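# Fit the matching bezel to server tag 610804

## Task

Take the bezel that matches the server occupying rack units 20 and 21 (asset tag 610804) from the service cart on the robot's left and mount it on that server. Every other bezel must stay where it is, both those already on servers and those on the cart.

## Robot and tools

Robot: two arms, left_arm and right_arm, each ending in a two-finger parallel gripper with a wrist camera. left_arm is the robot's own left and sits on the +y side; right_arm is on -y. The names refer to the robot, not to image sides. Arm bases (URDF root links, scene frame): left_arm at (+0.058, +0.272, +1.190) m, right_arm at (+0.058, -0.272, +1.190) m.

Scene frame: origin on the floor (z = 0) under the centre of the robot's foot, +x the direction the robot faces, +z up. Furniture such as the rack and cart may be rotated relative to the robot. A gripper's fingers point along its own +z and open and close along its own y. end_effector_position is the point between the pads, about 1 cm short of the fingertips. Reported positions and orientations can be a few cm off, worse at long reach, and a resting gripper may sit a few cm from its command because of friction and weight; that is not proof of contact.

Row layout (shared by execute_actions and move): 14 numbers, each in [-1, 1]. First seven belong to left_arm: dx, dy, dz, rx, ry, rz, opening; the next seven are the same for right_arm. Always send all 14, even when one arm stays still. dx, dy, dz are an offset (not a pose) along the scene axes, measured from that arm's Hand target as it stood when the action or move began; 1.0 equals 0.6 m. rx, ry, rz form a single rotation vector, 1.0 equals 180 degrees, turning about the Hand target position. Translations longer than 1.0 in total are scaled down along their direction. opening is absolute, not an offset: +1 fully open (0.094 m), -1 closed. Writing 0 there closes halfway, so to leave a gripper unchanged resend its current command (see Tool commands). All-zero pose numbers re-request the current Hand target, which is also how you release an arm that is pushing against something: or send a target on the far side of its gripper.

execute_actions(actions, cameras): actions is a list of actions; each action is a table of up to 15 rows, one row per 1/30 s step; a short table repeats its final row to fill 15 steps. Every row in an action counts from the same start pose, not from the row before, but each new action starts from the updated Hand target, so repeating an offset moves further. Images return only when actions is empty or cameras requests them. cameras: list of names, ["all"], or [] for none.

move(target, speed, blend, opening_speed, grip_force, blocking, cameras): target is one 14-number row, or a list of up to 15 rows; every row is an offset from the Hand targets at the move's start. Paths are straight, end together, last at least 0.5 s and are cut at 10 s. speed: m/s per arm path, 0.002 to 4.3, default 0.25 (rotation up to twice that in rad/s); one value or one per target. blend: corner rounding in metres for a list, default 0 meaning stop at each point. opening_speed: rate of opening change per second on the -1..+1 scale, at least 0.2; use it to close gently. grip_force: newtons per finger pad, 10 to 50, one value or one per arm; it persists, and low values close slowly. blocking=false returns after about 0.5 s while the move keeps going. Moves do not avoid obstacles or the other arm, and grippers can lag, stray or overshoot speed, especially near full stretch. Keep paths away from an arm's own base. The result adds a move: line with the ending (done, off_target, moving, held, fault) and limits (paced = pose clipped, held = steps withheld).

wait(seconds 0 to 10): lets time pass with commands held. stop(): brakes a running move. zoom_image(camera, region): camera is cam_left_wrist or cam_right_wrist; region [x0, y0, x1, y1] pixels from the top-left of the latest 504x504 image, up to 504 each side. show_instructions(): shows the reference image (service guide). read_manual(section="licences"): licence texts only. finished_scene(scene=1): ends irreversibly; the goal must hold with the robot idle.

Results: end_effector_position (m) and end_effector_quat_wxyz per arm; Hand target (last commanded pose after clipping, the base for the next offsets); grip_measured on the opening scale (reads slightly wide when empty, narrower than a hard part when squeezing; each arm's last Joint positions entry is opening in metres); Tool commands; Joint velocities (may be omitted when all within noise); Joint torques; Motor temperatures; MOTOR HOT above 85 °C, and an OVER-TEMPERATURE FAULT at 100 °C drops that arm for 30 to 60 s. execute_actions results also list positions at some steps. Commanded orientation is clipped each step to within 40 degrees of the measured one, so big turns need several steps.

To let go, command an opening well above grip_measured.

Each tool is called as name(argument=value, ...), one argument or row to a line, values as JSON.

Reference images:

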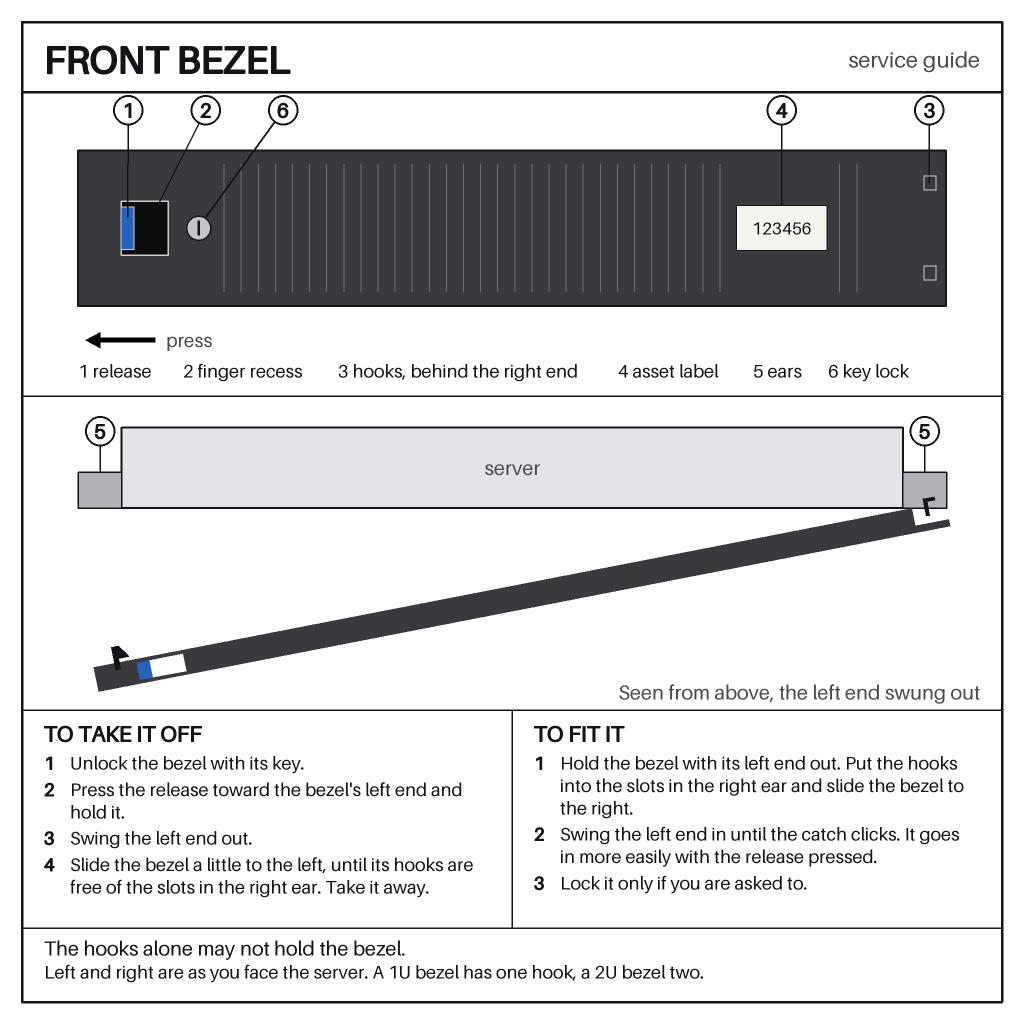

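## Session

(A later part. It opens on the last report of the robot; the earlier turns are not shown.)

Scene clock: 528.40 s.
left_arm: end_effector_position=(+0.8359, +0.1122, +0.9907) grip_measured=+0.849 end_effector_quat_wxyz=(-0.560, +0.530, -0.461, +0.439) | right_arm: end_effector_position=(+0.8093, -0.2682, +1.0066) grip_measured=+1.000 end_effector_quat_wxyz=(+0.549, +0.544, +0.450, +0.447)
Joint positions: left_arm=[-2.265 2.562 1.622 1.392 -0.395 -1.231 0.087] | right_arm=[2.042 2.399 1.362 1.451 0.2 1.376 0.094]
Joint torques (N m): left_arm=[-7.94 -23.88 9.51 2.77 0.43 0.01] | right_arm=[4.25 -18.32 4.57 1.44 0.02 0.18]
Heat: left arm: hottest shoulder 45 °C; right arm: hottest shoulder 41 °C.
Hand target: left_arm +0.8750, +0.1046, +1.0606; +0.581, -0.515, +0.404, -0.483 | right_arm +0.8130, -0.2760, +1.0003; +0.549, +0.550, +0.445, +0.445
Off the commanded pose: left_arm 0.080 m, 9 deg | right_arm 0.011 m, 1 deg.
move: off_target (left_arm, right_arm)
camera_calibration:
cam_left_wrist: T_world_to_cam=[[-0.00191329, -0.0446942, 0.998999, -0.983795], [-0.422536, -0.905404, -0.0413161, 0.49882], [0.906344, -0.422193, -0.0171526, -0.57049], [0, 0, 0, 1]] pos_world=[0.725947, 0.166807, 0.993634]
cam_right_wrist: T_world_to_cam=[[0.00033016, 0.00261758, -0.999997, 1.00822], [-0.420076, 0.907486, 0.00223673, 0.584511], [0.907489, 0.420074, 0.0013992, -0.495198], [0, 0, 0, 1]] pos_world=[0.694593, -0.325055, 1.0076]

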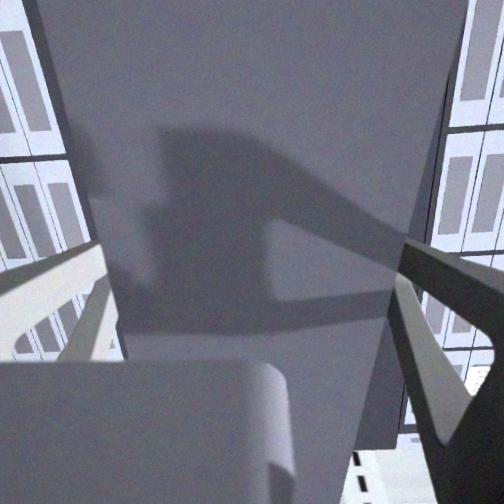

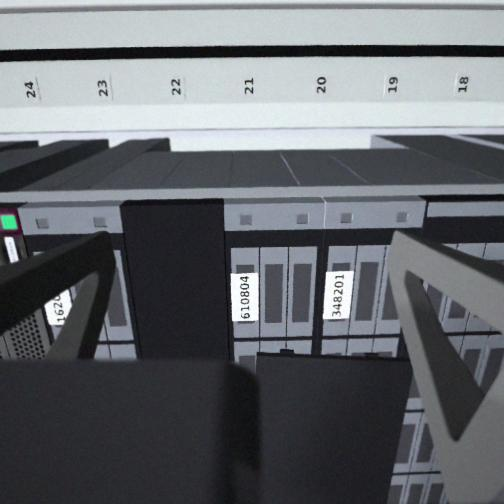

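move(
  target=[0.117,-0.03,0.03,-0.014,0,0.006,0.75,0,0,0,0,0,0,1],
  speed=0.08,
  cameras=["cam_right_wrist"],
)

zoom_image(
  camera="cam_right_wrist",
  region=[200, 180, 440, 420],
)

Scene clock: 540.33 s.
left_arm: end_effector_position=(+0.9028, +0.1035, +0.9929) grip_measured=+0.849 end_effector_quat_wxyz=(-0.560, +0.544, -0.456, +0.428) | right_arm: end_effector_position=(+0.8093, -0.2682, +1.0066) grip_measured=+1.000 end_effector_quat_wxyz=(+0.549, +0.544, +0.450, +0.447)
Joint positions: left_arm=[-2.265 2.62 1.874 1.186 -0.429 -1.243 0.087] | right_arm=[2.042 2.399 1.362 1.451 0.2 1.376 0.094]
Joint torques (N m): left_arm=[-8.82 -25.64 12.31 2.73 0.37 -0.14] | right_arm=[4.25 -18.14 4.4 1.44 0.03 0.19]
Heat: left arm: hottest shoulder 45 °C; right arm: hottest shoulder 41 °C.
Hand target: left_arm +0.9453, +0.0868, +1.0786; +0.574, -0.531, +0.388, -0.487 | right_arm +0.8130, -0.2760, +1.0003; +0.549, +0.550, +0.445, +0.445
Off the commanded pose: left_arm 0.097 m, 10 deg | right_arm 0.011 m, 1 deg.
move: off_target (left_arm, right_arm)
camera_calibration:
cam_right_wrist: T_world_to_cam=[[0.00033016, 0.00261758, -0.999997, 1.00822], [-0.420076, 0.907486, 0.00223673, 0.584511], [0.907489, 0.420074, 0.0013992, -0.495198], [0, 0, 0, 1]] pos_world=[0.694593, -0.325055, 1.0076]
Images, in order (width x height): cam_right_wrist 504x504.

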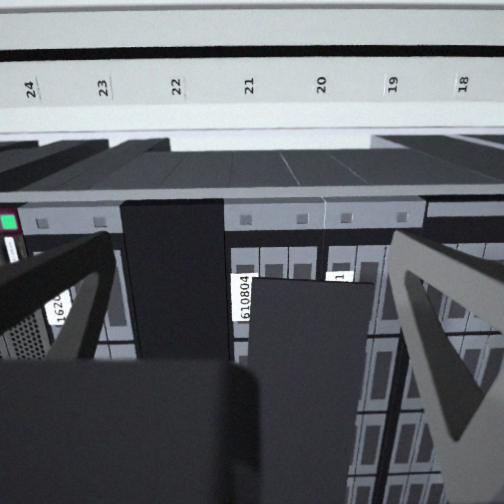

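Scaled by 2.100.

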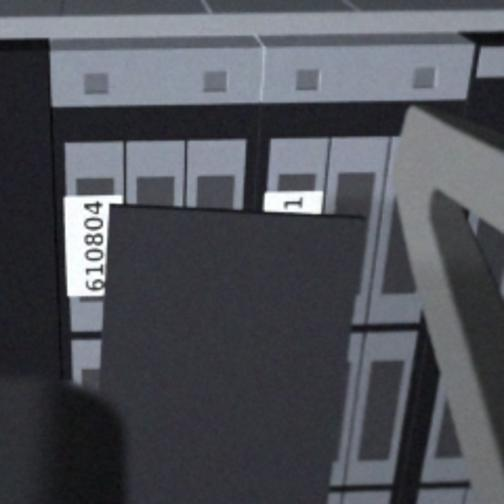

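move(
  target=[0,0,0.035,-0.0135,0,0,0.75,0.113,-0.115,-0.01,0,0,0.1333,1],
  speed=0.08,
  cameras=["cam_right_wrist"],
)

zoom_image(
  camera="cam_right_wrist",
  region=[180, 160, 420, 400],
)

Scene clock: 556.53 s.
left_arm: end_effector_position=(+0.9028, +0.0988, +0.9933) grip_measured=+0.849 end_effector_quat_wxyz=(-0.548, +0.557, -0.448, +0.434) | right_arm: end_effector_position=(+0.8741, -0.3345, +0.9969) grip_measured=+1.000 end_effector_quat_wxyz=(+0.443, +0.442, +0.555, +0.549)
Joint positions: left_arm=[-2.273 2.616 1.874 1.169 -0.444 -1.283 0.087] | right_arm=[1.837 2.41 1.582 1.178 -0.4 1.448 0.094]
Joint torques (N m): left_arm=[-8.88 -28.98 9.84 2.71 0.36 -0.18] | right_arm=[3.31 -20.66 7.1 1.5 -0.1 0.21]
Heat: left arm: hottest shoulder 44 °C; right arm: hottest shoulder 41 °C.
Hand target: left_arm +0.9452, +0.0866, +1.0996; +0.563, -0.543, +0.378, -0.495 | right_arm +0.8809, -0.3449, +0.9943; +0.444, +0.445, +0.550, +0.550
Off the commanded pose: left_arm 0.115 m, 11 deg | right_arm 0.013 m, 1 deg.
move: off_target (left_arm, right_arm)
camera_calibration:
cam_right_wrist: T_world_to_cam=[[-0.00954045, 0.00255667, -0.999951, 1.00722], [-0.750739, 0.66054, 0.0088516, 0.871722], [0.66053, 0.750787, -0.00438245, -0.193862], [0, 0, 0, 1]] pos_world=[0.792096, -0.432833, 0.998609]
Images, in order (width x height): cam_right_wrist 504x504.

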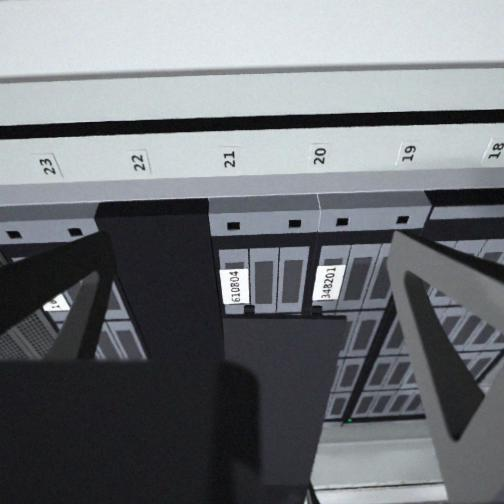

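Scaled by 2.100.

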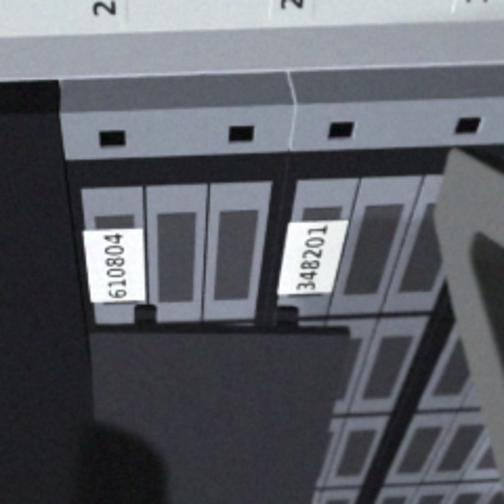

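move(
  target=[0.05,-0.02,0.01,-0.011,0,0,0.75,0,0,0,0,0,0,1],
  speed=0.05,
  cameras=["cam_right_wrist"],
)

zoom_image(
  camera="cam_right_wrist",
  region=[180, 160, 420, 400],
)

Scene clock: 569.40 s.
left_arm: end_effector_position=(+0.9316, +0.0898, +1.0124) grip_measured=+0.849 end_effector_quat_wxyz=(-0.540, +0.567, -0.439, +0.441) | right_arm: end_effector_position=(+0.8738, -0.3343, +0.9959) grip_measured=+1.000 end_effector_quat_wxyz=(+0.442, +0.443, +0.555, +0.549)
Joint positions: left_arm=[-2.283 2.614 1.966 1.07 -0.459 -1.314 0.087] | right_arm=[1.837 2.411 1.582 1.177 -0.4 1.448 0.094]
Joint torques (N m): left_arm=[-9.11 -26.7 13.63 2.69 0.37 -0.2] | right_arm=[2.96 -19.84 7.05 1.51 -0.09 0.2]
Heat: left arm: hottest shoulder 44 °C; right arm: hottest shoulder 40 °C.
Hand target: left_arm +0.9753, +0.0749, +1.1056; +0.554, -0.553, +0.369, -0.501 | right_arm +0.8808, -0.3448, +0.9941; +0.444, +0.445, +0.550, +0.550
Off the commanded pose: left_arm 0.104 m, 11 deg | right_arm 0.013 m, 1 deg.
move: off_target (left_arm, right_arm)
camera_calibration:
cam_right_wrist: T_world_to_cam=[[-0.0111377, 0.00316518, -0.999933, 1.00793], [-0.750854, 0.660385, 0.0104537, 0.869799], [0.660374, 0.75092, -0.0049786, -0.193041], [0, 0, 0, 1]] pos_world=[0.791798, -0.432634, 0.99781]
Images, in order (width x height): cam_right_wrist 504x504.

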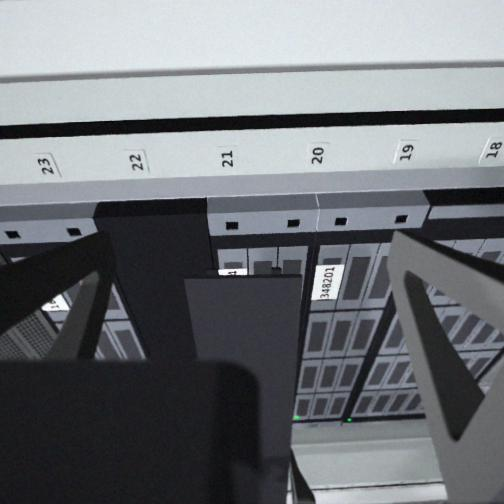

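Scaled by 2.100.

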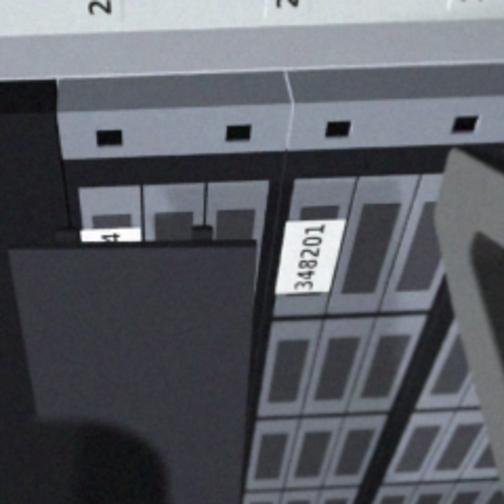

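move(
  target=[0.015,-0.02,-0.03,0,0,0,0.75,0,0,0,0,0,0,1],
  speed=0.04,
)

Scene clock: 576.27 s.
left_arm: end_effector_position=(+0.9379, +0.0794, +0.9900) grip_measured=+0.849 end_effector_quat_wxyz=(-0.538, +0.569, -0.440, +0.440) | right_arm: end_effector_position=(+0.8738, -0.3343, +0.9959) grip_measured=+1.000 end_effector_quat_wxyz=(+0.442, +0.443, +0.555, +0.549)
Joint positions: left_arm=[-2.287 2.69 2.069 1.038 -0.463 -1.315 0.087] | right_arm=[1.837 2.411 1.582 1.177 -0.4 1.448 0.094]
Joint torques (N m): left_arm=[-9.52 -26.75 14.01 2.74 0.38 -0.16] | right_arm=[2.32 -20.6 6.94 1.59 -0.11 0.16]
Heat: left arm: hottest shoulder 45 °C; right arm: hottest shoulder 40 °C.
Hand target: left_arm +0.9842, +0.0626, +1.0876; +0.553, -0.553, +0.369, -0.501 | right_arm +0.8808, -0.3448, +0.9941; +0.444, +0.445, +0.550, +0.550
Off the commanded pose: left_arm 0.109 m, 11 deg | right_arm 0.013 m, 1 deg.
move: off_target (left_arm, right_arm)

move(
  target=[0.025,-0.008,0.02,0,0,0,0.75,0,0,0,0,0,0,1],
  speed=0.04,
  cameras=["cam_right_wrist"],
)

zoom_image(
  camera="cam_right_wrist",
  region=[180, 160, 420, 400],
)

Scene clock: 581.20 s.
left_arm: end_effector_position=(+0.9537, +0.0731, +0.9956) grip_measured=+0.849 end_effector_quat_wxyz=(-0.537, +0.569, -0.441, +0.439) | right_arm: end_effector_position=(+0.8738, -0.3343, +0.9959) grip_measured=+1.000 end_effector_quat_wxyz=(+0.442, +0.443, +0.555, +0.549)
Joint positions: left_arm=[-2.291 2.709 2.146 0.978 -0.467 -1.315 0.087] | right_arm=[1.837 2.411 1.582 1.177 -0.4 1.448 0.094]
Joint torques (N m): left_arm=[-9.47 -26.99 14.48 2.71 0.39 -0.11] | right_arm=[2.78 -19.96 7.19 1.59 -0.12 0.16]
Heat: left arm: hottest shoulder 44 °C; right arm: hottest shoulder 40 °C.
Hand target: left_arm +0.9992, +0.0578, +1.0995; +0.553, -0.553, +0.369, -0.501 | right_arm +0.8808, -0.3448, +0.9941; +0.444, +0.445, +0.550, +0.550
Off the commanded pose: left_arm 0.115 m, 11 deg | right_arm 0.013 m, 1 deg.
move: off_target (left_arm, right_arm)
camera_calibration:
cam_right_wrist: T_world_to_cam=[[-0.0111377, 0.00316518, -0.999933, 1.00793], [-0.750854, 0.660385, 0.0104537, 0.869799], [0.660374, 0.75092, -0.0049786, -0.193041], [0, 0, 0, 1]] pos_world=[0.791798, -0.432634, 0.99781]
Images, in order (width x height): cam_right_wrist 504x504.

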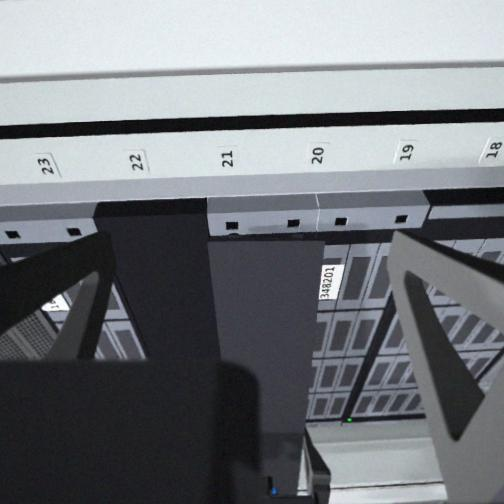

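Scaled by 2.100.

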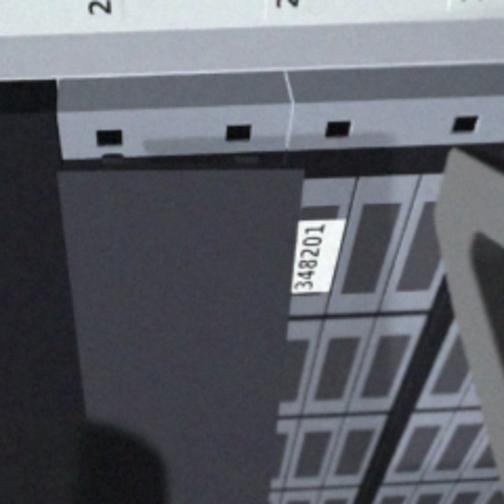

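zoom_image(
  camera="cam_right_wrist",
  region=[200, 200, 340, 270],
)

Scaled by 3.600.

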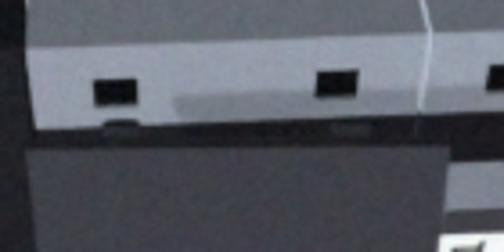

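move(
  target=[0.017,0.004,0.009,0,0,0,0.75,0,0,0,0,0,0,1],
  speed=0.03,
  cameras=["cam_right_wrist"],
)

zoom_image(
  camera="cam_right_wrist",
  region=[200, 200, 340, 270],
)

Scene clock: 600.77 s.
left_arm: end_effector_position=(+0.9619, +0.0728, +1.0018) grip_measured=+0.849 end_effector_quat_wxyz=(-0.537, +0.570, -0.441, +0.439) | right_arm: end_effector_position=(+0.8738, -0.3343, +0.9959) grip_measured=+1.000 end_effector_quat_wxyz=(+0.442, +0.443, +0.555, +0.549)
Joint positions: left_arm=[-2.291 2.709 2.173 0.949 -0.467 -1.315 0.087] | right_arm=[1.837 2.411 1.582 1.177 -0.4 1.448 0.094]
Joint torques (N m): left_arm=[-9.17 -27.58 15.2 2.67 0.54 -0.14] | right_arm=[2.73 -20.42 7.01 1.39 -0.11 0.15]
Heat: left arm: hottest shoulder 45 °C; right arm: hottest shoulder 40 °C.
Hand target: left_arm +1.0094, +0.0603, +1.1049; +0.553, -0.553, +0.369, -0.501 | right_arm +0.8808, -0.3448, +0.9941; +0.444, +0.445, +0.550, +0.550
Off the commanded pose: left_arm 0.114 m, 11 deg | right_arm 0.013 m, 1 deg.
move: off_target (left_arm, right_arm)
camera_calibration:
cam_right_wrist: T_world_to_cam=[[-0.0111377, 0.00316518, -0.999933, 1.00793], [-0.750854, 0.660385, 0.0104537, 0.869799], [0.660374, 0.75092, -0.0049786, -0.193041], [0, 0, 0, 1]] pos_world=[0.791798, -0.432634, 0.99781]
Images, in order (width x height): cam_right_wrist 504x504.

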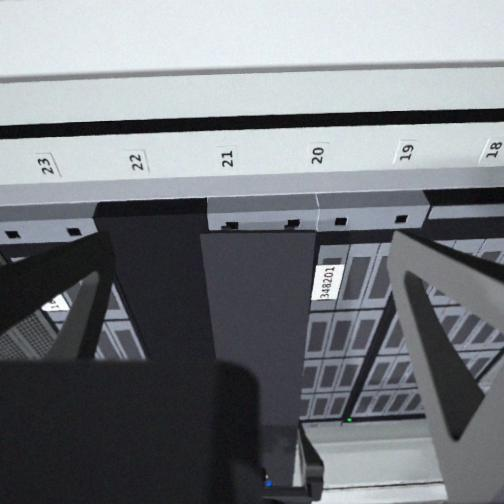

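Scaled by 3.600.

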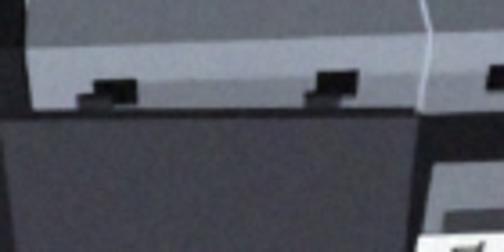

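move(
  target=[-0.002,0,-0.010,0,0,0,0.75,0,0,0,0,0,0,1],
  speed=0.03,
)

move(
  target=[0,0,-0.007,0,0,0,0.75,0,0,0,0,0,0,1],
  speed=0.03,
)

Scene clock: 606.30 s.
left_arm: end_effector_position=(+0.9599, +0.0712, +0.9943) grip_measured=+0.849 end_effector_quat_wxyz=(-0.536, +0.570, -0.443, +0.438) | right_arm: end_effector_position=(+0.8738, -0.3343, +0.9959) grip_measured=+1.000 end_effector_quat_wxyz=(+0.442, +0.443, +0.555, +0.549)
Joint positions: left_arm=[-2.291 2.724 2.184 0.948 -0.467 -1.315 0.087] | right_arm=[1.837 2.411 1.582 1.177 -0.4 1.448 0.094]
Joint torques (N m): left_arm=[-9.11 -27.46 14.99 2.77 0.6 -0.15] | right_arm=[2.96 -20.37 7.02 1.55 -0.13 0.2]
Heat: left arm: hottest shoulder 46 °C; right arm: hottest shoulder 40 °C.
Hand target: left_arm +1.0083, +0.0603, +1.0990; +0.553, -0.553, +0.369, -0.501 | right_arm +0.8808, -0.3448, +0.9941; +0.444, +0.445, +0.550, +0.550
Off the commanded pose: left_arm 0.116 m, 12 deg | right_arm 0.013 m, 1 deg.
move: off_target (left_arm, right_arm)

Scene clock: 607.17 s.
left_arm: end_effector_position=(+0.9602, +0.0705, +0.9924) grip_measured=+0.849 end_effector_quat_wxyz=(-0.536, +0.570, -0.443, +0.439) | right_arm: end_effector_position=(+0.8738, -0.3343, +0.9959) grip_measured=+1.000 end_effector_quat_wxyz=(+0.442, +0.443, +0.555, +0.549)
Joint positions: left_arm=[-2.291 2.732 2.194 0.948 -0.466 -1.315 0.087] | right_arm=[1.837 2.411 1.582 1.177 -0.4 1.448 0.094]
Joint torques (N m): left_arm=[-9.17 -27.16 15.19 2.74 0.62 -0.16] | right_arm=[2.67 -19.78 7.01 1.44 -0.13 0.16]
Heat: left arm: hottest shoulder 46 °C; right arm: hottest shoulder 40 °C.
Hand target: left_arm +1.0082, +0.0603, +1.0947; +0.553, -0.553, +0.369, -0.501 | right_arm +0.8808, -0.3448, +0.9941; +0.444, +0.445, +0.550, +0.550
Off the commanded pose: left_arm 0.114 m, 11 deg | right_arm 0.013 m, 1 deg.
move: off_target (left_arm, right_arm)

move(
  target=[0,0,0.008,0,0,0,0.75,0,0,0,0,0,0,1],
  speed=0.03,
)

move(
  target=[0,0,0.006,0,0,0,0.75,0,0,0,0,0,0,1],
  speed=0.03,
)

Scene clock: 610.97 s.
left_arm: end_effector_position=(+0.9602, +0.0703, +0.9925) grip_measured=+0.849 end_effector_quat_wxyz=(-0.536, +0.569, -0.443, +0.439) | right_arm: end_effector_position=(+0.8738, -0.3343, +0.9959) grip_measured=+1.000 end_effector_quat_wxyz=(+0.442, +0.443, +0.555, +0.549)
Joint positions: left_arm=[-2.291 2.732 2.194 0.948 -0.465 -1.315 0.087] | right_arm=[1.837 2.411 1.582 1.177 -0.4 1.448 0.094]
Joint torques (N m): left_arm=[-9.17 -28.1 14.64 2.7 0.52 -0.15] | right_arm=[3.08 -19.84 7.06 1.66 -0.09 0.17]
Motor temperatures (°C): left_arm=[31 46 45 29 26 26 29] | right_arm=[31 40 31 27 25 26 26]
Heat: left arm: hottest shoulder 46 °C; right arm: hottest shoulder 40 °C.
Hand target: left_arm +1.0083, +0.0603, +1.0997; +0.553, -0.553, +0.369, -0.501 | right_arm +0.8808, -0.3448, +0.9941; +0.444, +0.445, +0.550, +0.550
Off the commanded pose: left_arm 0.118 m, 11 deg | right_arm 0.013 m, 1 deg.
move: off_target (left_arm, right_arm)

Scene clock: 611.67 s.
left_arm: end_effector_position=(+0.9602, +0.0703, +0.9925) grip_measured=+0.849 end_effector_quat_wxyz=(-0.536, +0.569, -0.443, +0.439) | right_arm: end_effector_position=(+0.8738, -0.3343, +0.9959) grip_measured=+1.000 end_effector_quat_wxyz=(+0.442, +0.443, +0.555, +0.549)
Joint positions: left_arm=[-2.291 2.732 2.194 0.948 -0.465 -1.315 0.087] | right_arm=[1.837 2.411 1.582 1.177 -0.4 1.448 0.094]
Joint torques (N m): left_arm=[-9.17 -28.63 14.22 2.67 0.47 -0.14] | right_arm=[3.37 -20.66 7.12 1.48 -0.1 0.16]
Heat: left arm: hottest shoulder 46 °C; right arm: hottest shoulder 40 °C.
Hand target: left_arm +1.0083, +0.0603, +1.1033; +0.553, -0.553, +0.369, -0.501 | right_arm +0.8808, -0.3448, +0.9941; +0.444, +0.445, +0.550, +0.550
Off the commanded pose: left_arm 0.121 m, 11 deg | right_arm 0.013 m, 1 deg.
move: off_target (left_arm, right_arm)

move(
  target=[0,0,0.006,0,0,0,0.75,0,0,0,0,0,0,1],
  speed=0.03,
)

move(
  target=[0,0,0.005,0,0,0,0.75,0,0,0,0,0,0,1],
  speed=0.03,
)

Scene clock: 615.47 s.
left_arm: end_effector_position=(+0.9602, +0.0702, +0.9921) grip_measured=+0.849 end_effector_quat_wxyz=(-0.536, +0.569, -0.443, +0.439) | right_arm: end_effector_position=(+0.8738, -0.3343, +0.9959) grip_measured=+1.000 end_effector_quat_wxyz=(+0.442, +0.443, +0.555, +0.549)
Joint positions: left_arm=[-2.291 2.732 2.194 0.946 -0.465 -1.315 0.087] | right_arm=[1.837 2.411 1.582 1.177 -0.4 1.448 0.094]
Joint torques (N m): left_arm=[-9.29 -29.16 13.83 2.77 0.43 -0.14] | right_arm=[2.73 -20.54 7.01 1.5 -0.08 0.15]
Heat: left arm: hottest shoulder 46 °C; right arm: hottest shoulder 40 °C.
Hand target: left_arm +1.0083, +0.0603, +1.1069; +0.553, -0.553, +0.369, -0.501 | right_arm +0.8808, -0.3448, +0.9941; +0.444, +0.445, +0.550, +0.550
Off the commanded pose: left_arm 0.125 m, 11 deg | right_arm 0.013 m, 1 deg.
move: off_target (left_arm, right_arm)

Scene clock: 616.17 s.
left_arm: end_effector_position=(+0.9602, +0.0702, +0.9921) grip_measured=+0.849 end_effector_quat_wxyz=(-0.536, +0.569, -0.443, +0.439) | right_arm: end_effector_position=(+0.8738, -0.3343, +0.9959) grip_measured=+1.000 end_effector_quat_wxyz=(+0.442, +0.443, +0.555, +0.549)
Joint positions: left_arm=[-2.291 2.732 2.194 0.946 -0.465 -1.315 0.087] | right_arm=[1.837 2.411 1.582 1.177 -0.4 1.448 0.094]
Joint torques (N m): left_arm=[-9.35 -29.45 13.48 2.63 0.4 -0.14] | right_arm=[3.6 -20.72 6.93 1.51 -0.11 0.16]
Heat: left arm: hottest elbow 47 °C; right arm: hottest shoulder 40 °C.
Hand target: left_arm +1.0083, +0.0603, +1.1099; +0.553, -0.553, +0.369, -0.501 | right_arm +0.8808, -0.3448, +0.9941; +0.444, +0.445, +0.550, +0.550
Off the commanded pose: left_arm 0.128 m, 11 deg | right_arm 0.013 m, 1 deg.
move: off_target (left_arm, right_arm)

move(
  target=[
    [-0.06,0,-0.02,0,0,0,0.75,0,0,0,0,0,0,1],
    [0.002,0,-0.0145,0,0,0,0.75,0,0,0,0,0,0,1],
  ],
  speed=0.04,
  cameras=["cam_right_wrist"],
)

zoom_image(
  camera="cam_right_wrist",
  region=[200, 200, 340, 270],
)

Scene clock: 624.47 s.
left_arm: end_effector_position=(+0.9528, +0.0688, +0.9837) grip_measured=+0.849 end_effector_quat_wxyz=(-0.533, +0.571, -0.448, +0.435) | right_arm: end_effector_position=(+0.8738, -0.3343, +0.9959) grip_measured=+1.000 end_effector_quat_wxyz=(+0.442, +0.443, +0.555, +0.549)
Joint positions: left_arm=[-2.293 2.732 2.17 0.957 -0.469 -1.315 0.087] | right_arm=[1.837 2.411 1.582 1.177 -0.4 1.448 0.094]
Joint torques (N m): left_arm=[-9 -28.86 14.89 2.67 0.65 -0.14] | right_arm=[3.31 -20.54 7.02 1.51 -0.13 0.18]
Heat: left arm: hottest elbow 47 °C; right arm: hottest shoulder 40 °C.
Hand target: left_arm +1.0095, +0.0602, +1.1011; +0.553, -0.553, +0.369, -0.501 | right_arm +0.8808, -0.3448, +0.9941; +0.444, +0.445, +0.550, +0.550
Off the commanded pose: left_arm 0.131 m, 12 deg | right_arm 0.013 m, 1 deg.
move: off_target (left_arm, right_arm)
camera_calibration:
cam_right_wrist: T_world_to_cam=[[-0.0111377, 0.00316518, -0.999933, 1.00793], [-0.750854, 0.660385, 0.0104537, 0.869799], [0.660374, 0.75092, -0.0049786, -0.193041], [0, 0, 0, 1]] pos_world=[0.791798, -0.432634, 0.99781]
Images, in order (width x height): cam_right_wrist 504x504.

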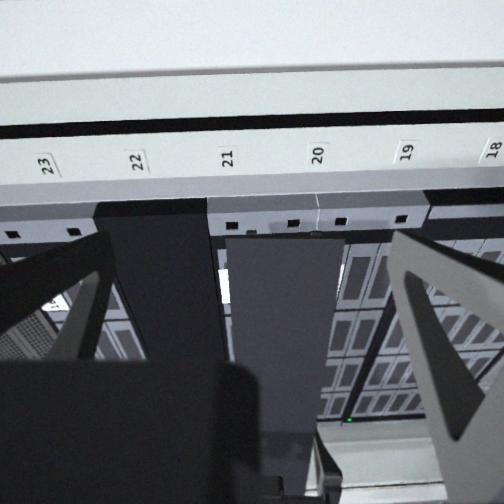

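Scaled by 3.600.

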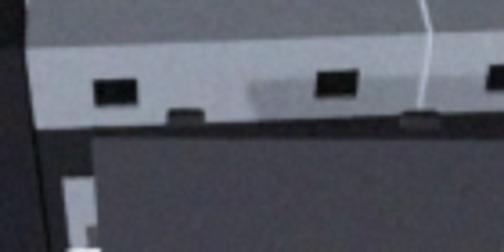

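move(
  target=[0,0,0.03,0,0,0,0.75,0,0,0,0,0,0,1],
  speed=0.04,
)

move(
  target=[0,0,0.017,0,0,0,0.75,0,0,0,0,0,0,1],
  speed=0.04,
)

Scene clock: 629.60 s.
left_arm: end_effector_position=(+0.9568, +0.0694, +0.9908) grip_measured=+0.849 end_effector_quat_wxyz=(-0.533, +0.571, -0.448, +0.436) | right_arm: end_effector_position=(+0.8738, -0.3343, +0.9959) grip_measured=+1.000 end_effector_quat_wxyz=(+0.442, +0.443, +0.555, +0.549)
Joint positions: left_arm=[-2.293 2.721 2.17 0.947 -0.467 -1.315 0.087] | right_arm=[1.837 2.411 1.582 1.177 -0.4 1.448 0.094]
Joint torques (N m): left_arm=[-9.58 -30.74 13.44 2.44 0.37 -0.12] | right_arm=[2.73 -20.19 6.83 1.5 -0.1 0.14]
Heat: left arm: hottest elbow 47 °C; right arm: hottest shoulder 40 °C.
Hand target: left_arm +1.0095, +0.0603, +1.1194; +0.553, -0.553, +0.369, -0.502 | right_arm +0.8808, -0.3448, +0.9941; +0.444, +0.445, +0.550, +0.550
Off the commanded pose: left_arm 0.139 m, 12 deg | right_arm 0.013 m, 1 deg.
move: off_target (left_arm, right_arm)

Scene clock: 630.50 s.
left_arm: end_effector_position=(+0.9629, +0.0721, +1.0036) grip_measured=+0.849 end_effector_quat_wxyz=(-0.535, +0.571, -0.444, +0.437) | right_arm: end_effector_position=(+0.8738, -0.3343, +0.9959) grip_measured=+1.000 end_effector_quat_wxyz=(+0.442, +0.443, +0.555, +0.549)
Joint positions: left_arm=[-2.293 2.703 2.17 0.938 -0.47 -1.315 0.087] | right_arm=[1.837 2.411 1.582 1.177 -0.4 1.448 0.094]
Joint torques (N m): left_arm=[-9.82 -30.33 12.89 2.74 0.37 -0.1] | right_arm=[3.02 -20.25 6.97 1.43 -0.06 0.19]
Heat: left arm: hottest elbow 47 °C; right arm: hottest shoulder 40 °C.
Hand target: left_arm +1.0095, +0.0603, +1.1295; +0.553, -0.553, +0.369, -0.501 | right_arm +0.8808, -0.3448, +0.9941; +0.444, +0.445, +0.550, +0.550
Off the commanded pose: left_arm 0.135 m, 12 deg | right_arm 0.013 m, 1 deg.
move: off_target (left_arm, right_arm)

move(
  target=[0,0,-0.02,0,0,0,0.75,0,0,0,0,0,0,1],
  speed=0.03,
)

move(
  target=[0,0,-0.012,0,0,0,0.75,0,0,0,0,0,0,1],
  speed=0.03,
  cameras=["cam_right_wrist"],
)

zoom_image(
  camera="cam_right_wrist",
  region=[200, 200, 340, 270],
)

Scene clock: 634.30 s.
left_arm: end_effector_position=(+0.9629, +0.0721, +1.0036) grip_measured=+0.849 end_effector_quat_wxyz=(-0.535, +0.571, -0.444, +0.437) | right_arm: end_effector_position=(+0.8738, -0.3343, +0.9959) grip_measured=+1.000 end_effector_quat_wxyz=(+0.442, +0.443, +0.555, +0.549)
Joint positions: left_arm=[-2.293 2.703 2.17 0.938 -0.47 -1.315 0.087] | right_arm=[1.837 2.411 1.582 1.177 -0.4 1.448 0.094]
Joint torques (N m): left_arm=[-9.52 -28.75 14.22 2.85 0.5 -0.12] | right_arm=[2.73 -19.9 6.95 1.76 -0.08 0.18]
Heat: left arm: hottest shoulder 47 °C; right arm: hottest shoulder 40 °C.
Hand target: left_arm +1.0095, +0.0603, +1.1175; +0.553, -0.553, +0.369, -0.501 | right_arm +0.8808, -0.3448, +0.9941; +0.444, +0.445, +0.550, +0.550
Off the commanded pose: left_arm 0.124 m, 12 deg | right_arm 0.013 m, 1 deg.
move: off_target (left_arm, right_arm)

Scene clock: 635.00 s.
left_arm: end_effector_position=(+0.9629, +0.0721, +1.0036) grip_measured=+0.849 end_effector_quat_wxyz=(-0.535, +0.571, -0.444, +0.437) | right_arm: end_effector_position=(+0.8738, -0.3343, +0.9959) grip_measured=+1.000 end_effector_quat_wxyz=(+0.442, +0.443, +0.555, +0.549)
Joint positions: left_arm=[-2.293 2.703 2.17 0.938 -0.47 -1.315 0.087] | right_arm=[1.837 2.411 1.582 1.177 -0.4 1.448 0.094]
Joint torques (N m): left_arm=[-9.29 -27.75 15.01 2.96 0.6 -0.13] | right_arm=[2.61 -20.54 7.08 1.48 -0.09 0.19]
Heat: left arm: hottest shoulder 47 °C; right arm: hottest shoulder 40 °C.
Hand target: left_arm +1.0095, +0.0603, +1.1103; +0.553, -0.553, +0.369, -0.501 | right_arm +0.8808, -0.3448, +0.9941; +0.444, +0.445, +0.550, +0.550
Off the commanded pose: left_arm 0.117 m, 12 deg | right_arm 0.013 m, 1 deg.
move: off_target (left_arm, right_arm)
camera_calibration:
cam_right_wrist: T_world_to_cam=[[-0.0111377, 0.00316518, -0.999933, 1.00793], [-0.750854, 0.660385, 0.0104537, 0.869799], [0.660374, 0.75092, -0.0049786, -0.193041], [0, 0, 0, 1]] pos_world=[0.791798, -0.432634, 0.99781]
Images, in order (width x height): cam_right_wrist 504x504.

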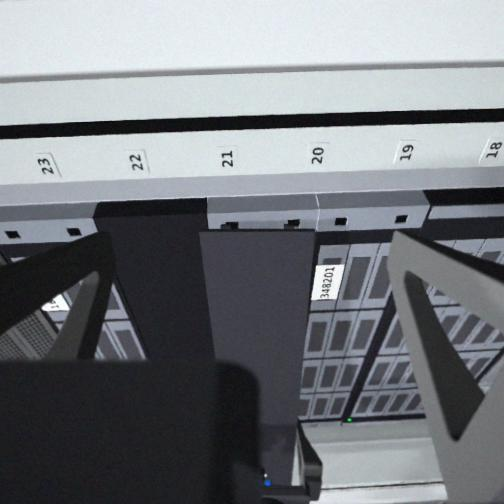

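Scaled by 3.600.

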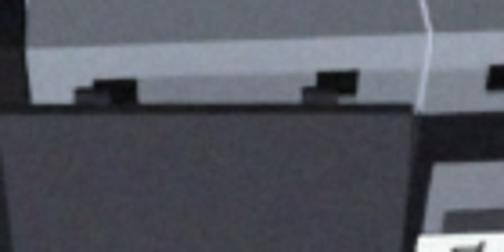

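move(
  target=[0,0,-0.009,0,0,0,0.75,0,0,0,0,0,0,1],
  speed=0.03,
  cameras=["cam_right_wrist"],
)

Scene clock: 649.30 s.
left_arm: end_effector_position=(+0.9619, +0.0709, +0.9991) grip_measured=+0.849 end_effector_quat_wxyz=(-0.535, +0.571, -0.445, +0.437) | right_arm: end_effector_position=(+0.8738, -0.3343, +0.9959) grip_measured=+1.000 end_effector_quat_wxyz=(+0.442, +0.443, +0.555, +0.549)
Joint positions: left_arm=[-2.293 2.713 2.178 0.938 -0.469 -1.315 0.087] | right_arm=[1.837 2.411 1.582 1.177 -0.4 1.448 0.094]
Joint torques (N m): left_arm=[-9.11 -27.63 15.23 2.95 0.63 -0.14] | right_arm=[2.78 -20.31 6.94 1.55 -0.11 0.16]
Heat: left arm: hottest shoulder 48 °C; right arm: hottest shoulder 40 °C.
Hand target: left_arm +1.0094, +0.0602, +1.1046; +0.553, -0.553, +0.369, -0.501 | right_arm +0.8808, -0.3448, +0.9941; +0.444, +0.445, +0.550, +0.550
Off the commanded pose: left_arm 0.116 m, 12 deg | right_arm 0.013 m, 1 deg.
move: off_target (left_arm, right_arm)
camera_calibration:
cam_right_wrist: T_world_to_cam=[[-0.0111377, 0.00316518, -0.999933, 1.00793], [-0.750854, 0.660385, 0.0104537, 0.869799], [0.660374, 0.75092, -0.0049786, -0.193041], [0, 0, 0, 1]] pos_world=[0.791798, -0.432634, 0.99781]
Images, in order (width x height): cam_right_wrist 504x504.

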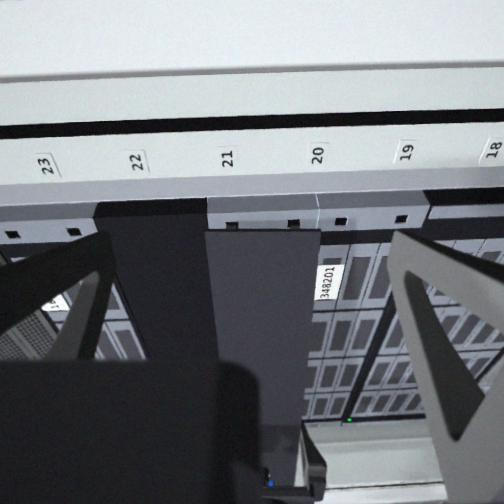

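zoom_image(
  camera="cam_right_wrist",
  region=[200, 200, 340, 270],
)

move(
  target=[0,0,-0.002,0,0,0,0.75,0,0,0,0,0,0,1],
  speed=0.03,
  cameras=["cam_right_wrist"],
)

zoom_image(
  camera="cam_right_wrist",
  region=[200, 200, 340, 270],
)

Scaled by 3.600.

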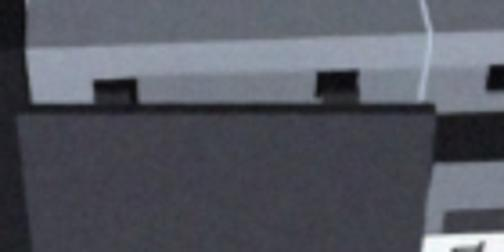

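Scene clock: 652.37 s.
left_arm: end_effector_position=(+0.9619, +0.0705, +0.9989) grip_measured=+0.849 end_effector_quat_wxyz=(-0.535, +0.570, -0.445, +0.437) | right_arm: end_effector_position=(+0.8738, -0.3343, +0.9959) grip_measured=+1.000 end_effector_quat_wxyz=(+0.442, +0.443, +0.555, +0.549)
Joint positions: left_arm=[-2.293 2.713 2.178 0.938 -0.467 -1.315 0.087] | right_arm=[1.837 2.411 1.582 1.177 -0.4 1.448 0.094]
Joint torques (N m): left_arm=[-9.11 -27.58 15.41 2.96 0.58 -0.15] | right_arm=[2.02 -20.31 7.06 1.54 -0.1 0.2]
Heat: left arm: hottest shoulder 48 °C; right arm: hottest shoulder 40 °C.
Hand target: left_arm +1.0094, +0.0602, +1.1034; +0.553, -0.553, +0.369, -0.501 | right_arm +0.8808, -0.3448, +0.9941; +0.444, +0.445, +0.550, +0.550
Off the commanded pose: left_arm 0.115 m, 12 deg | right_arm 0.013 m, 1 deg.
move: off_target (left_arm, right_arm)
camera_calibration:
cam_right_wrist: T_world_to_cam=[[-0.0111377, 0.00316518, -0.999933, 1.00793], [-0.750854, 0.660385, 0.0104537, 0.869799], [0.660374, 0.75092, -0.0049786, -0.193041], [0, 0, 0, 1]] pos_world=[0.791798, -0.432634, 0.99781]
Images, in order (width x height): cam_right_wrist 504x504.

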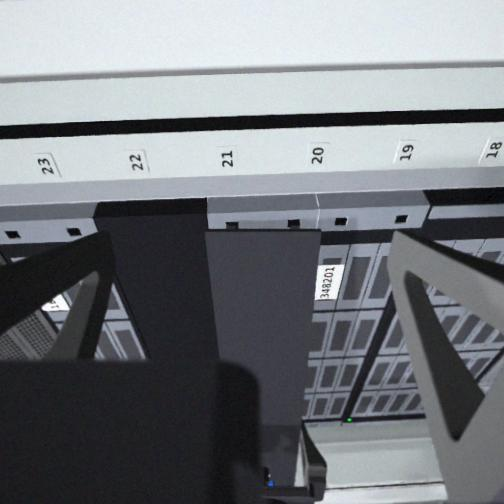

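Scaled by 3.600.

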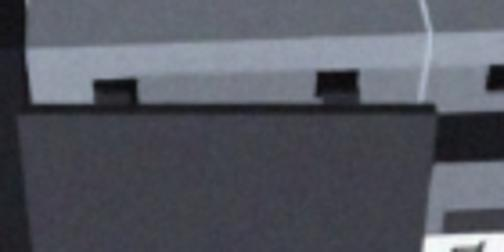

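move(
  target=[0.008,0,0.0015,0,0,0,0.75,0,0,0,0,0,0,1],
  speed=0.03,
  cameras=["cam_right_wrist"],
)

zoom_image(
  camera="cam_right_wrist",
  region=[200, 200, 340, 270],
)

Scene clock: 657.60 s.
left_arm: end_effector_position=(+0.9658, +0.0700, +1.0014) grip_measured=+0.849 end_effector_quat_wxyz=(-0.536, +0.569, -0.442, +0.440) | right_arm: end_effector_position=(+0.8738, -0.3343, +0.9959) grip_measured=+1.000 end_effector_quat_wxyz=(+0.442, +0.443, +0.555, +0.549)
Joint positions: left_arm=[-2.293 2.721 2.201 0.931 -0.466 -1.317 0.087] | right_arm=[1.837 2.411 1.582 1.177 -0.4 1.448 0.094]
Joint torques (N m): left_arm=[-9.17 -27.58 15.47 2.65 0.57 -0.15] | right_arm=[2.78 -20.01 6.94 1.46 -0.1 0.2]
Heat: left arm: hottest shoulder 48 °C; right arm: hottest shoulder 40 °C.
Hand target: left_arm +1.0143, +0.0602, +1.1045; +0.553, -0.553, +0.369, -0.501 | right_arm +0.8808, -0.3448, +0.9941; +0.444, +0.445, +0.550, +0.550
Off the commanded pose: left_arm 0.114 m, 11 deg | right_arm 0.013 m, 1 deg.
move: off_target (left_arm, right_arm)
camera_calibration:
cam_right_wrist: T_world_to_cam=[[-0.0111377, 0.00316518, -0.999933, 1.00793], [-0.750854, 0.660385, 0.0104537, 0.869799], [0.660374, 0.75092, -0.0049786, -0.193041], [0, 0, 0, 1]] pos_world=[0.791798, -0.432634, 0.99781]
Images, in order (width x height): cam_right_wrist 504x504.

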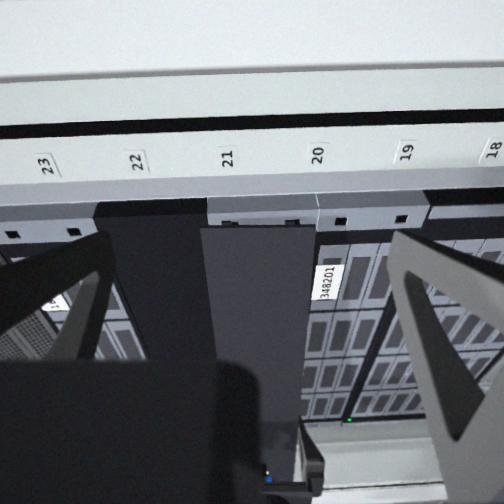

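Scaled by 3.600.

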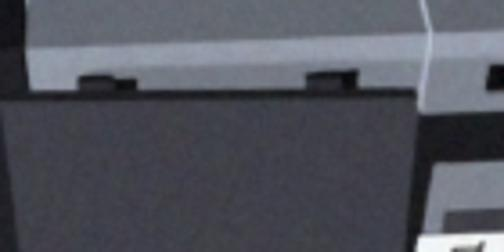

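move(
  target=[0,0,-0.006,0,0,0,0.75,0,0,0,0,0,0,1],
  speed=0.03,
  cameras=["cam_right_wrist"],
)

zoom_image(
  camera="cam_right_wrist",
  region=[200, 200, 340, 270],
)

Scene clock: 664.63 s.
left_arm: end_effector_position=(+0.9654, +0.0687, +0.9968) grip_measured=+0.849 end_effector_quat_wxyz=(-0.535, +0.570, -0.443, +0.440) | right_arm: end_effector_position=(+0.8738, -0.3343, +0.9959) grip_measured=+1.000 end_effector_quat_wxyz=(+0.442, +0.443, +0.555, +0.549)
Joint positions: left_arm=[-2.293 2.733 2.213 0.928 -0.465 -1.317 0.087] | right_arm=[1.837 2.411 1.582 1.177 -0.4 1.448 0.094]
Joint torques (N m): left_arm=[-9.05 -27.63 15.51 2.69 0.57 -0.13] | right_arm=[2.43 -20.48 7.23 1.59 -0.08 0.15]
Heat: left arm: hottest shoulder 48 °C; right arm: hottest shoulder 40 °C.
Hand target: left_arm +1.0143, +0.0603, +1.1010; +0.553, -0.553, +0.369, -0.501 | right_arm +0.8808, -0.3448, +0.9941; +0.444, +0.445, +0.550, +0.550
Off the commanded pose: left_arm 0.115 m, 11 deg | right_arm 0.013 m, 1 deg.
move: off_target (left_arm, right_arm)
camera_calibration:
cam_right_wrist: T_world_to_cam=[[-0.0111377, 0.00316518, -0.999933, 1.00793], [-0.750854, 0.660385, 0.0104537, 0.869799], [0.660374, 0.75092, -0.0049786, -0.193041], [0, 0, 0, 1]] pos_world=[0.791798, -0.432634, 0.99781]
Images, in order (width x height): cam_right_wrist 504x504.

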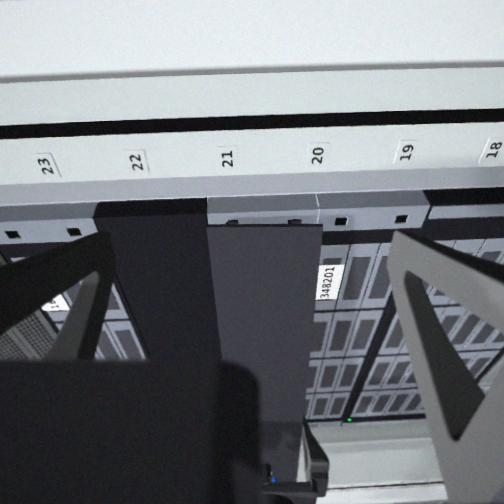

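Scaled by 3.600.

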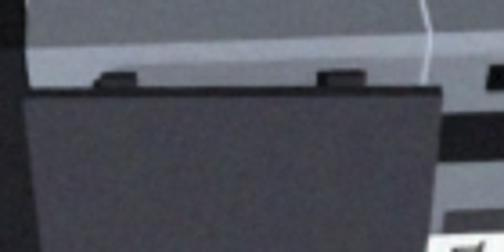

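move(
  target=[0,0.01,0,-0.0015,0,0,0.75,0,0,0,0,0,0,1],
  speed=0.03,
  cameras=["cam_right_wrist"],
)

zoom_image(
  camera="cam_right_wrist",
  region=[200, 200, 340, 270],
)

Scene clock: 671.10 s.
left_arm: end_effector_position=(+0.9656, +0.0682, +0.9970) grip_measured=+0.849 end_effector_quat_wxyz=(-0.534, +0.569, -0.443, +0.441) | right_arm: end_effector_position=(+0.8738, -0.3343, +0.9959) grip_measured=+1.000 end_effector_quat_wxyz=(+0.442, +0.443, +0.555, +0.549)
Joint positions: left_arm=[-2.293 2.733 2.213 0.928 -0.462 -1.319 0.087] | right_arm=[1.837 2.411 1.582 1.177 -0.4 1.448 0.094]
Joint torques (N m): left_arm=[-8.53 -28.1 14.86 2.7 0.66 -0.15] | right_arm=[2.78 -20.95 7.06 1.55 -0.11 0.17]
Heat: left arm: hottest shoulder 49 °C; right arm: hottest shoulder 40 °C.
Hand target: left_arm +1.0143, +0.0663, +1.1010; +0.552, -0.554, +0.368, -0.502 | right_arm +0.8808, -0.3448, +0.9941; +0.444, +0.445, +0.550, +0.550
Off the commanded pose: left_arm 0.115 m, 11 deg | right_arm 0.013 m, 1 deg.
move: off_target (left_arm, right_arm)
camera_calibration:
cam_right_wrist: T_world_to_cam=[[-0.0111377, 0.00316518, -0.999933, 1.00793], [-0.750854, 0.660385, 0.0104537, 0.869799], [0.660374, 0.75092, -0.0049786, -0.193041], [0, 0, 0, 1]] pos_world=[0.791798, -0.432634, 0.99781]
Images, in order (width x height): cam_right_wrist 504x504.

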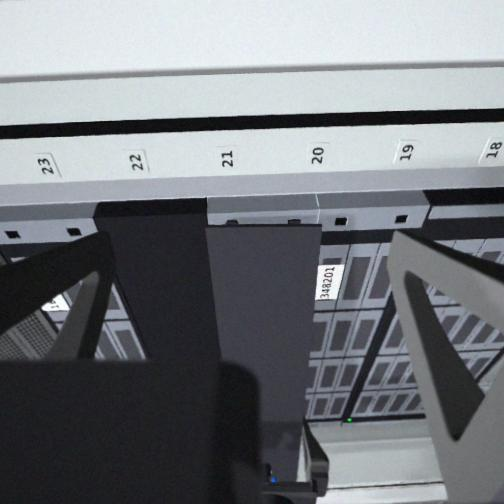

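Scaled by 3.600.

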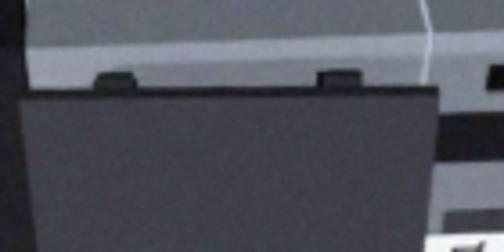

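move(
  target=[0,0.01,0,-0.0005,0,0,0.75,0,0,0,0,0,0,1],
  speed=0.03,
  cameras=["cam_right_wrist"],
)

zoom_image(
  camera="cam_right_wrist",
  region=[200, 200, 340, 270],
)

Scene clock: 673.73 s.
left_arm: end_effector_position=(+0.9658, +0.0673, +0.9973) grip_measured=+0.849 end_effector_quat_wxyz=(-0.532, +0.569, -0.442, +0.445) | right_arm: end_effector_position=(+0.8738, -0.3343, +0.9959) grip_measured=+1.000 end_effector_quat_wxyz=(+0.442, +0.443, +0.555, +0.549)
Joint positions: left_arm=[-2.293 2.733 2.213 0.928 -0.457 -1.325 0.087] | right_arm=[1.837 2.411 1.582 1.177 -0.4 1.448 0.094]
Joint torques (N m): left_arm=[-8.06 -28.45 14.28 2.76 0.67 -0.24] | right_arm=[2.73 -20.84 7.09 1.5 -0.1 0.16]
Heat: left arm: hottest shoulder 50 °C; right arm: hottest shoulder 40 °C.
Hand target: left_arm +1.0144, +0.0722, +1.1010; +0.552, -0.555, +0.368, -0.503 | right_arm +0.8808, -0.3448, +0.9941; +0.444, +0.445, +0.550, +0.550
Off the commanded pose: left_arm 0.115 m, 11 deg | right_arm 0.013 m, 1 deg.
move: off_target (left_arm, right_arm)
camera_calibration:
cam_right_wrist: T_world_to_cam=[[-0.0111377, 0.00316518, -0.999933, 1.00793], [-0.750854, 0.660385, 0.0104537, 0.869799], [0.660374, 0.75092, -0.0049786, -0.193041], [0, 0, 0, 1]] pos_world=[0.791798, -0.432634, 0.99781]
Images, in order (width x height): cam_right_wrist 504x504.

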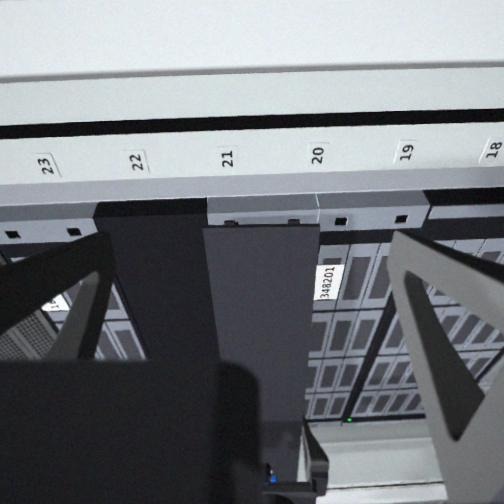

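Scaled by 3.600.

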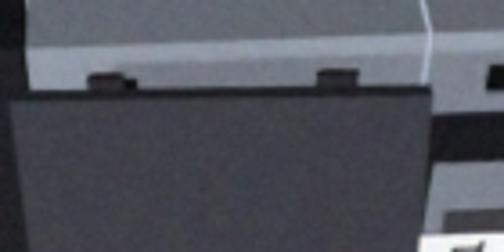

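move(
  target=[0,0.012,0,0.0012,0,0,0.75,0,0,0,0,0,0,1],
  speed=0.03,
  cameras=["cam_right_wrist"],
)

zoom_image(
  camera="cam_right_wrist",
  region=[200, 200, 340, 270],
)

Scene clock: 677.80 s.
left_arm: end_effector_position=(+0.9677, +0.0757, +0.9952) grip_measured=+0.849 end_effector_quat_wxyz=(-0.534, +0.568, -0.442, +0.443) | right_arm: end_effector_position=(+0.8738, -0.3343, +0.9959) grip_measured=+1.000 end_effector_quat_wxyz=(+0.442, +0.443, +0.555, +0.549)
Joint positions: left_arm=[-2.282 2.733 2.213 0.928 -0.449 -1.326 0.087] | right_arm=[1.837 2.411 1.582 1.177 -0.4 1.448 0.094]
Joint torques (N m): left_arm=[-8.41 -28.86 13.61 2.81 0.67 -0.23] | right_arm=[3.55 -20.66 6.91 1.57 -0.08 0.18]
Heat: left arm: hottest shoulder 50 °C; right arm: hottest shoulder 40 °C.
Hand target: left_arm +1.0144, +0.0795, +1.1010; +0.553, -0.554, +0.369, -0.502 | right_arm +0.8808, -0.3448, +0.9941; +0.444, +0.445, +0.550, +0.550
Off the commanded pose: left_arm 0.116 m, 11 deg | right_arm 0.013 m, 1 deg.
move: off_target (left_arm, right_arm)
camera_calibration:
cam_right_wrist: T_world_to_cam=[[-0.0111377, 0.00316518, -0.999933, 1.00793], [-0.750854, 0.660385, 0.0104537, 0.869799], [0.660374, 0.75092, -0.0049786, -0.193041], [0, 0, 0, 1]] pos_world=[0.791798, -0.432634, 0.99781]
Images, in order (width x height): cam_right_wrist 504x504.

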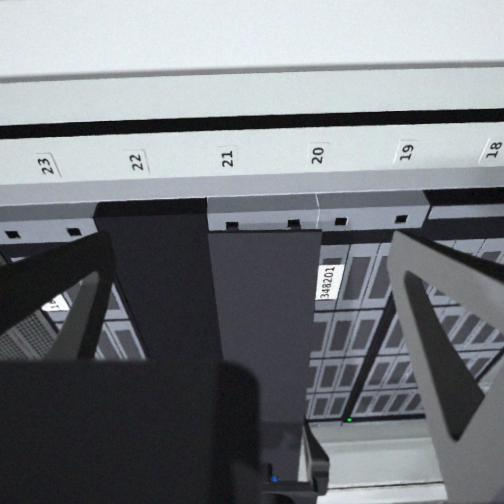

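Scaled by 3.600.

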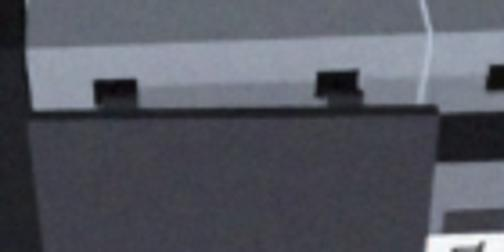

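move(
  target=[0.008,0,0,0,0,0,0.75,0,0,0,0,0,0,1],
  speed=0.03,
  cameras=["cam_right_wrist"],
)

zoom_image(
  camera="cam_right_wrist",
  region=[200, 200, 340, 270],
)

Scene clock: 682.97 s.
left_arm: end_effector_position=(+0.9678, +0.0748, +0.9939) grip_measured=+0.849 end_effector_quat_wxyz=(-0.532, +0.568, -0.445, +0.443) | right_arm: end_effector_position=(+0.8738, -0.3343, +0.9959) grip_measured=+1.000 end_effector_quat_wxyz=(+0.442, +0.443, +0.555, +0.549)
Joint positions: left_arm=[-2.282 2.733 2.213 0.922 -0.446 -1.327 0.087] | right_arm=[1.837 2.411 1.582 1.177 -0.4 1.448 0.094]
Joint torques (N m): left_arm=[-7.94 -28.57 14.63 2.7 0.59 -0.2] | right_arm=[2.78 -20.54 7.01 1.58 -0.09 0.18]
Motor temperatures (°C): left_arm=[31 51 47 29 26 26 30] | right_arm=[30 40 32 27 25 26 26]
Heat: left arm: hottest shoulder 51 °C; right arm: hottest shoulder 40 °C.
Hand target: left_arm +1.0191, +0.0795, +1.1010; +0.553, -0.554, +0.369, -0.502 | right_arm +0.8808, -0.3448, +0.9941; +0.444, +0.445, +0.550, +0.550
Off the commanded pose: left_arm 0.119 m, 11 deg | right_arm 0.013 m, 1 deg.
move: off_target (left_arm, right_arm)
camera_calibration:
cam_right_wrist: T_world_to_cam=[[-0.0111377, 0.00316518, -0.999933, 1.00793], [-0.750854, 0.660385, 0.0104537, 0.869799], [0.660374, 0.75092, -0.0049786, -0.193041], [0, 0, 0, 1]] pos_world=[0.791798, -0.432634, 0.99781]
Images, in order (width x height): cam_right_wrist 504x504.

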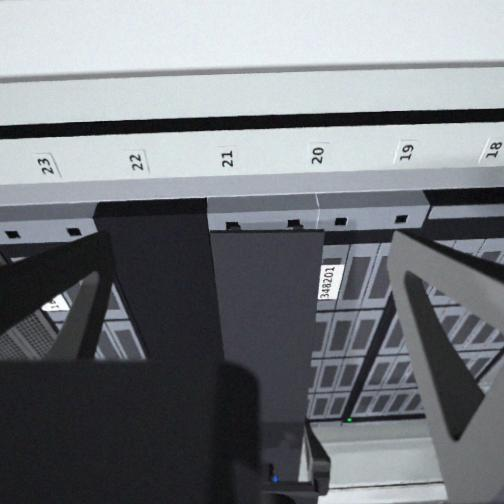

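Scaled by 3.600.

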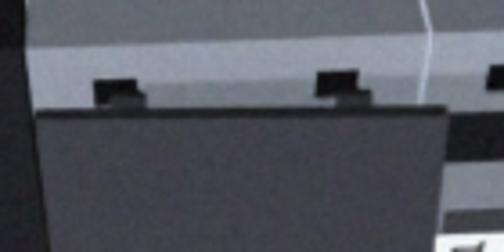

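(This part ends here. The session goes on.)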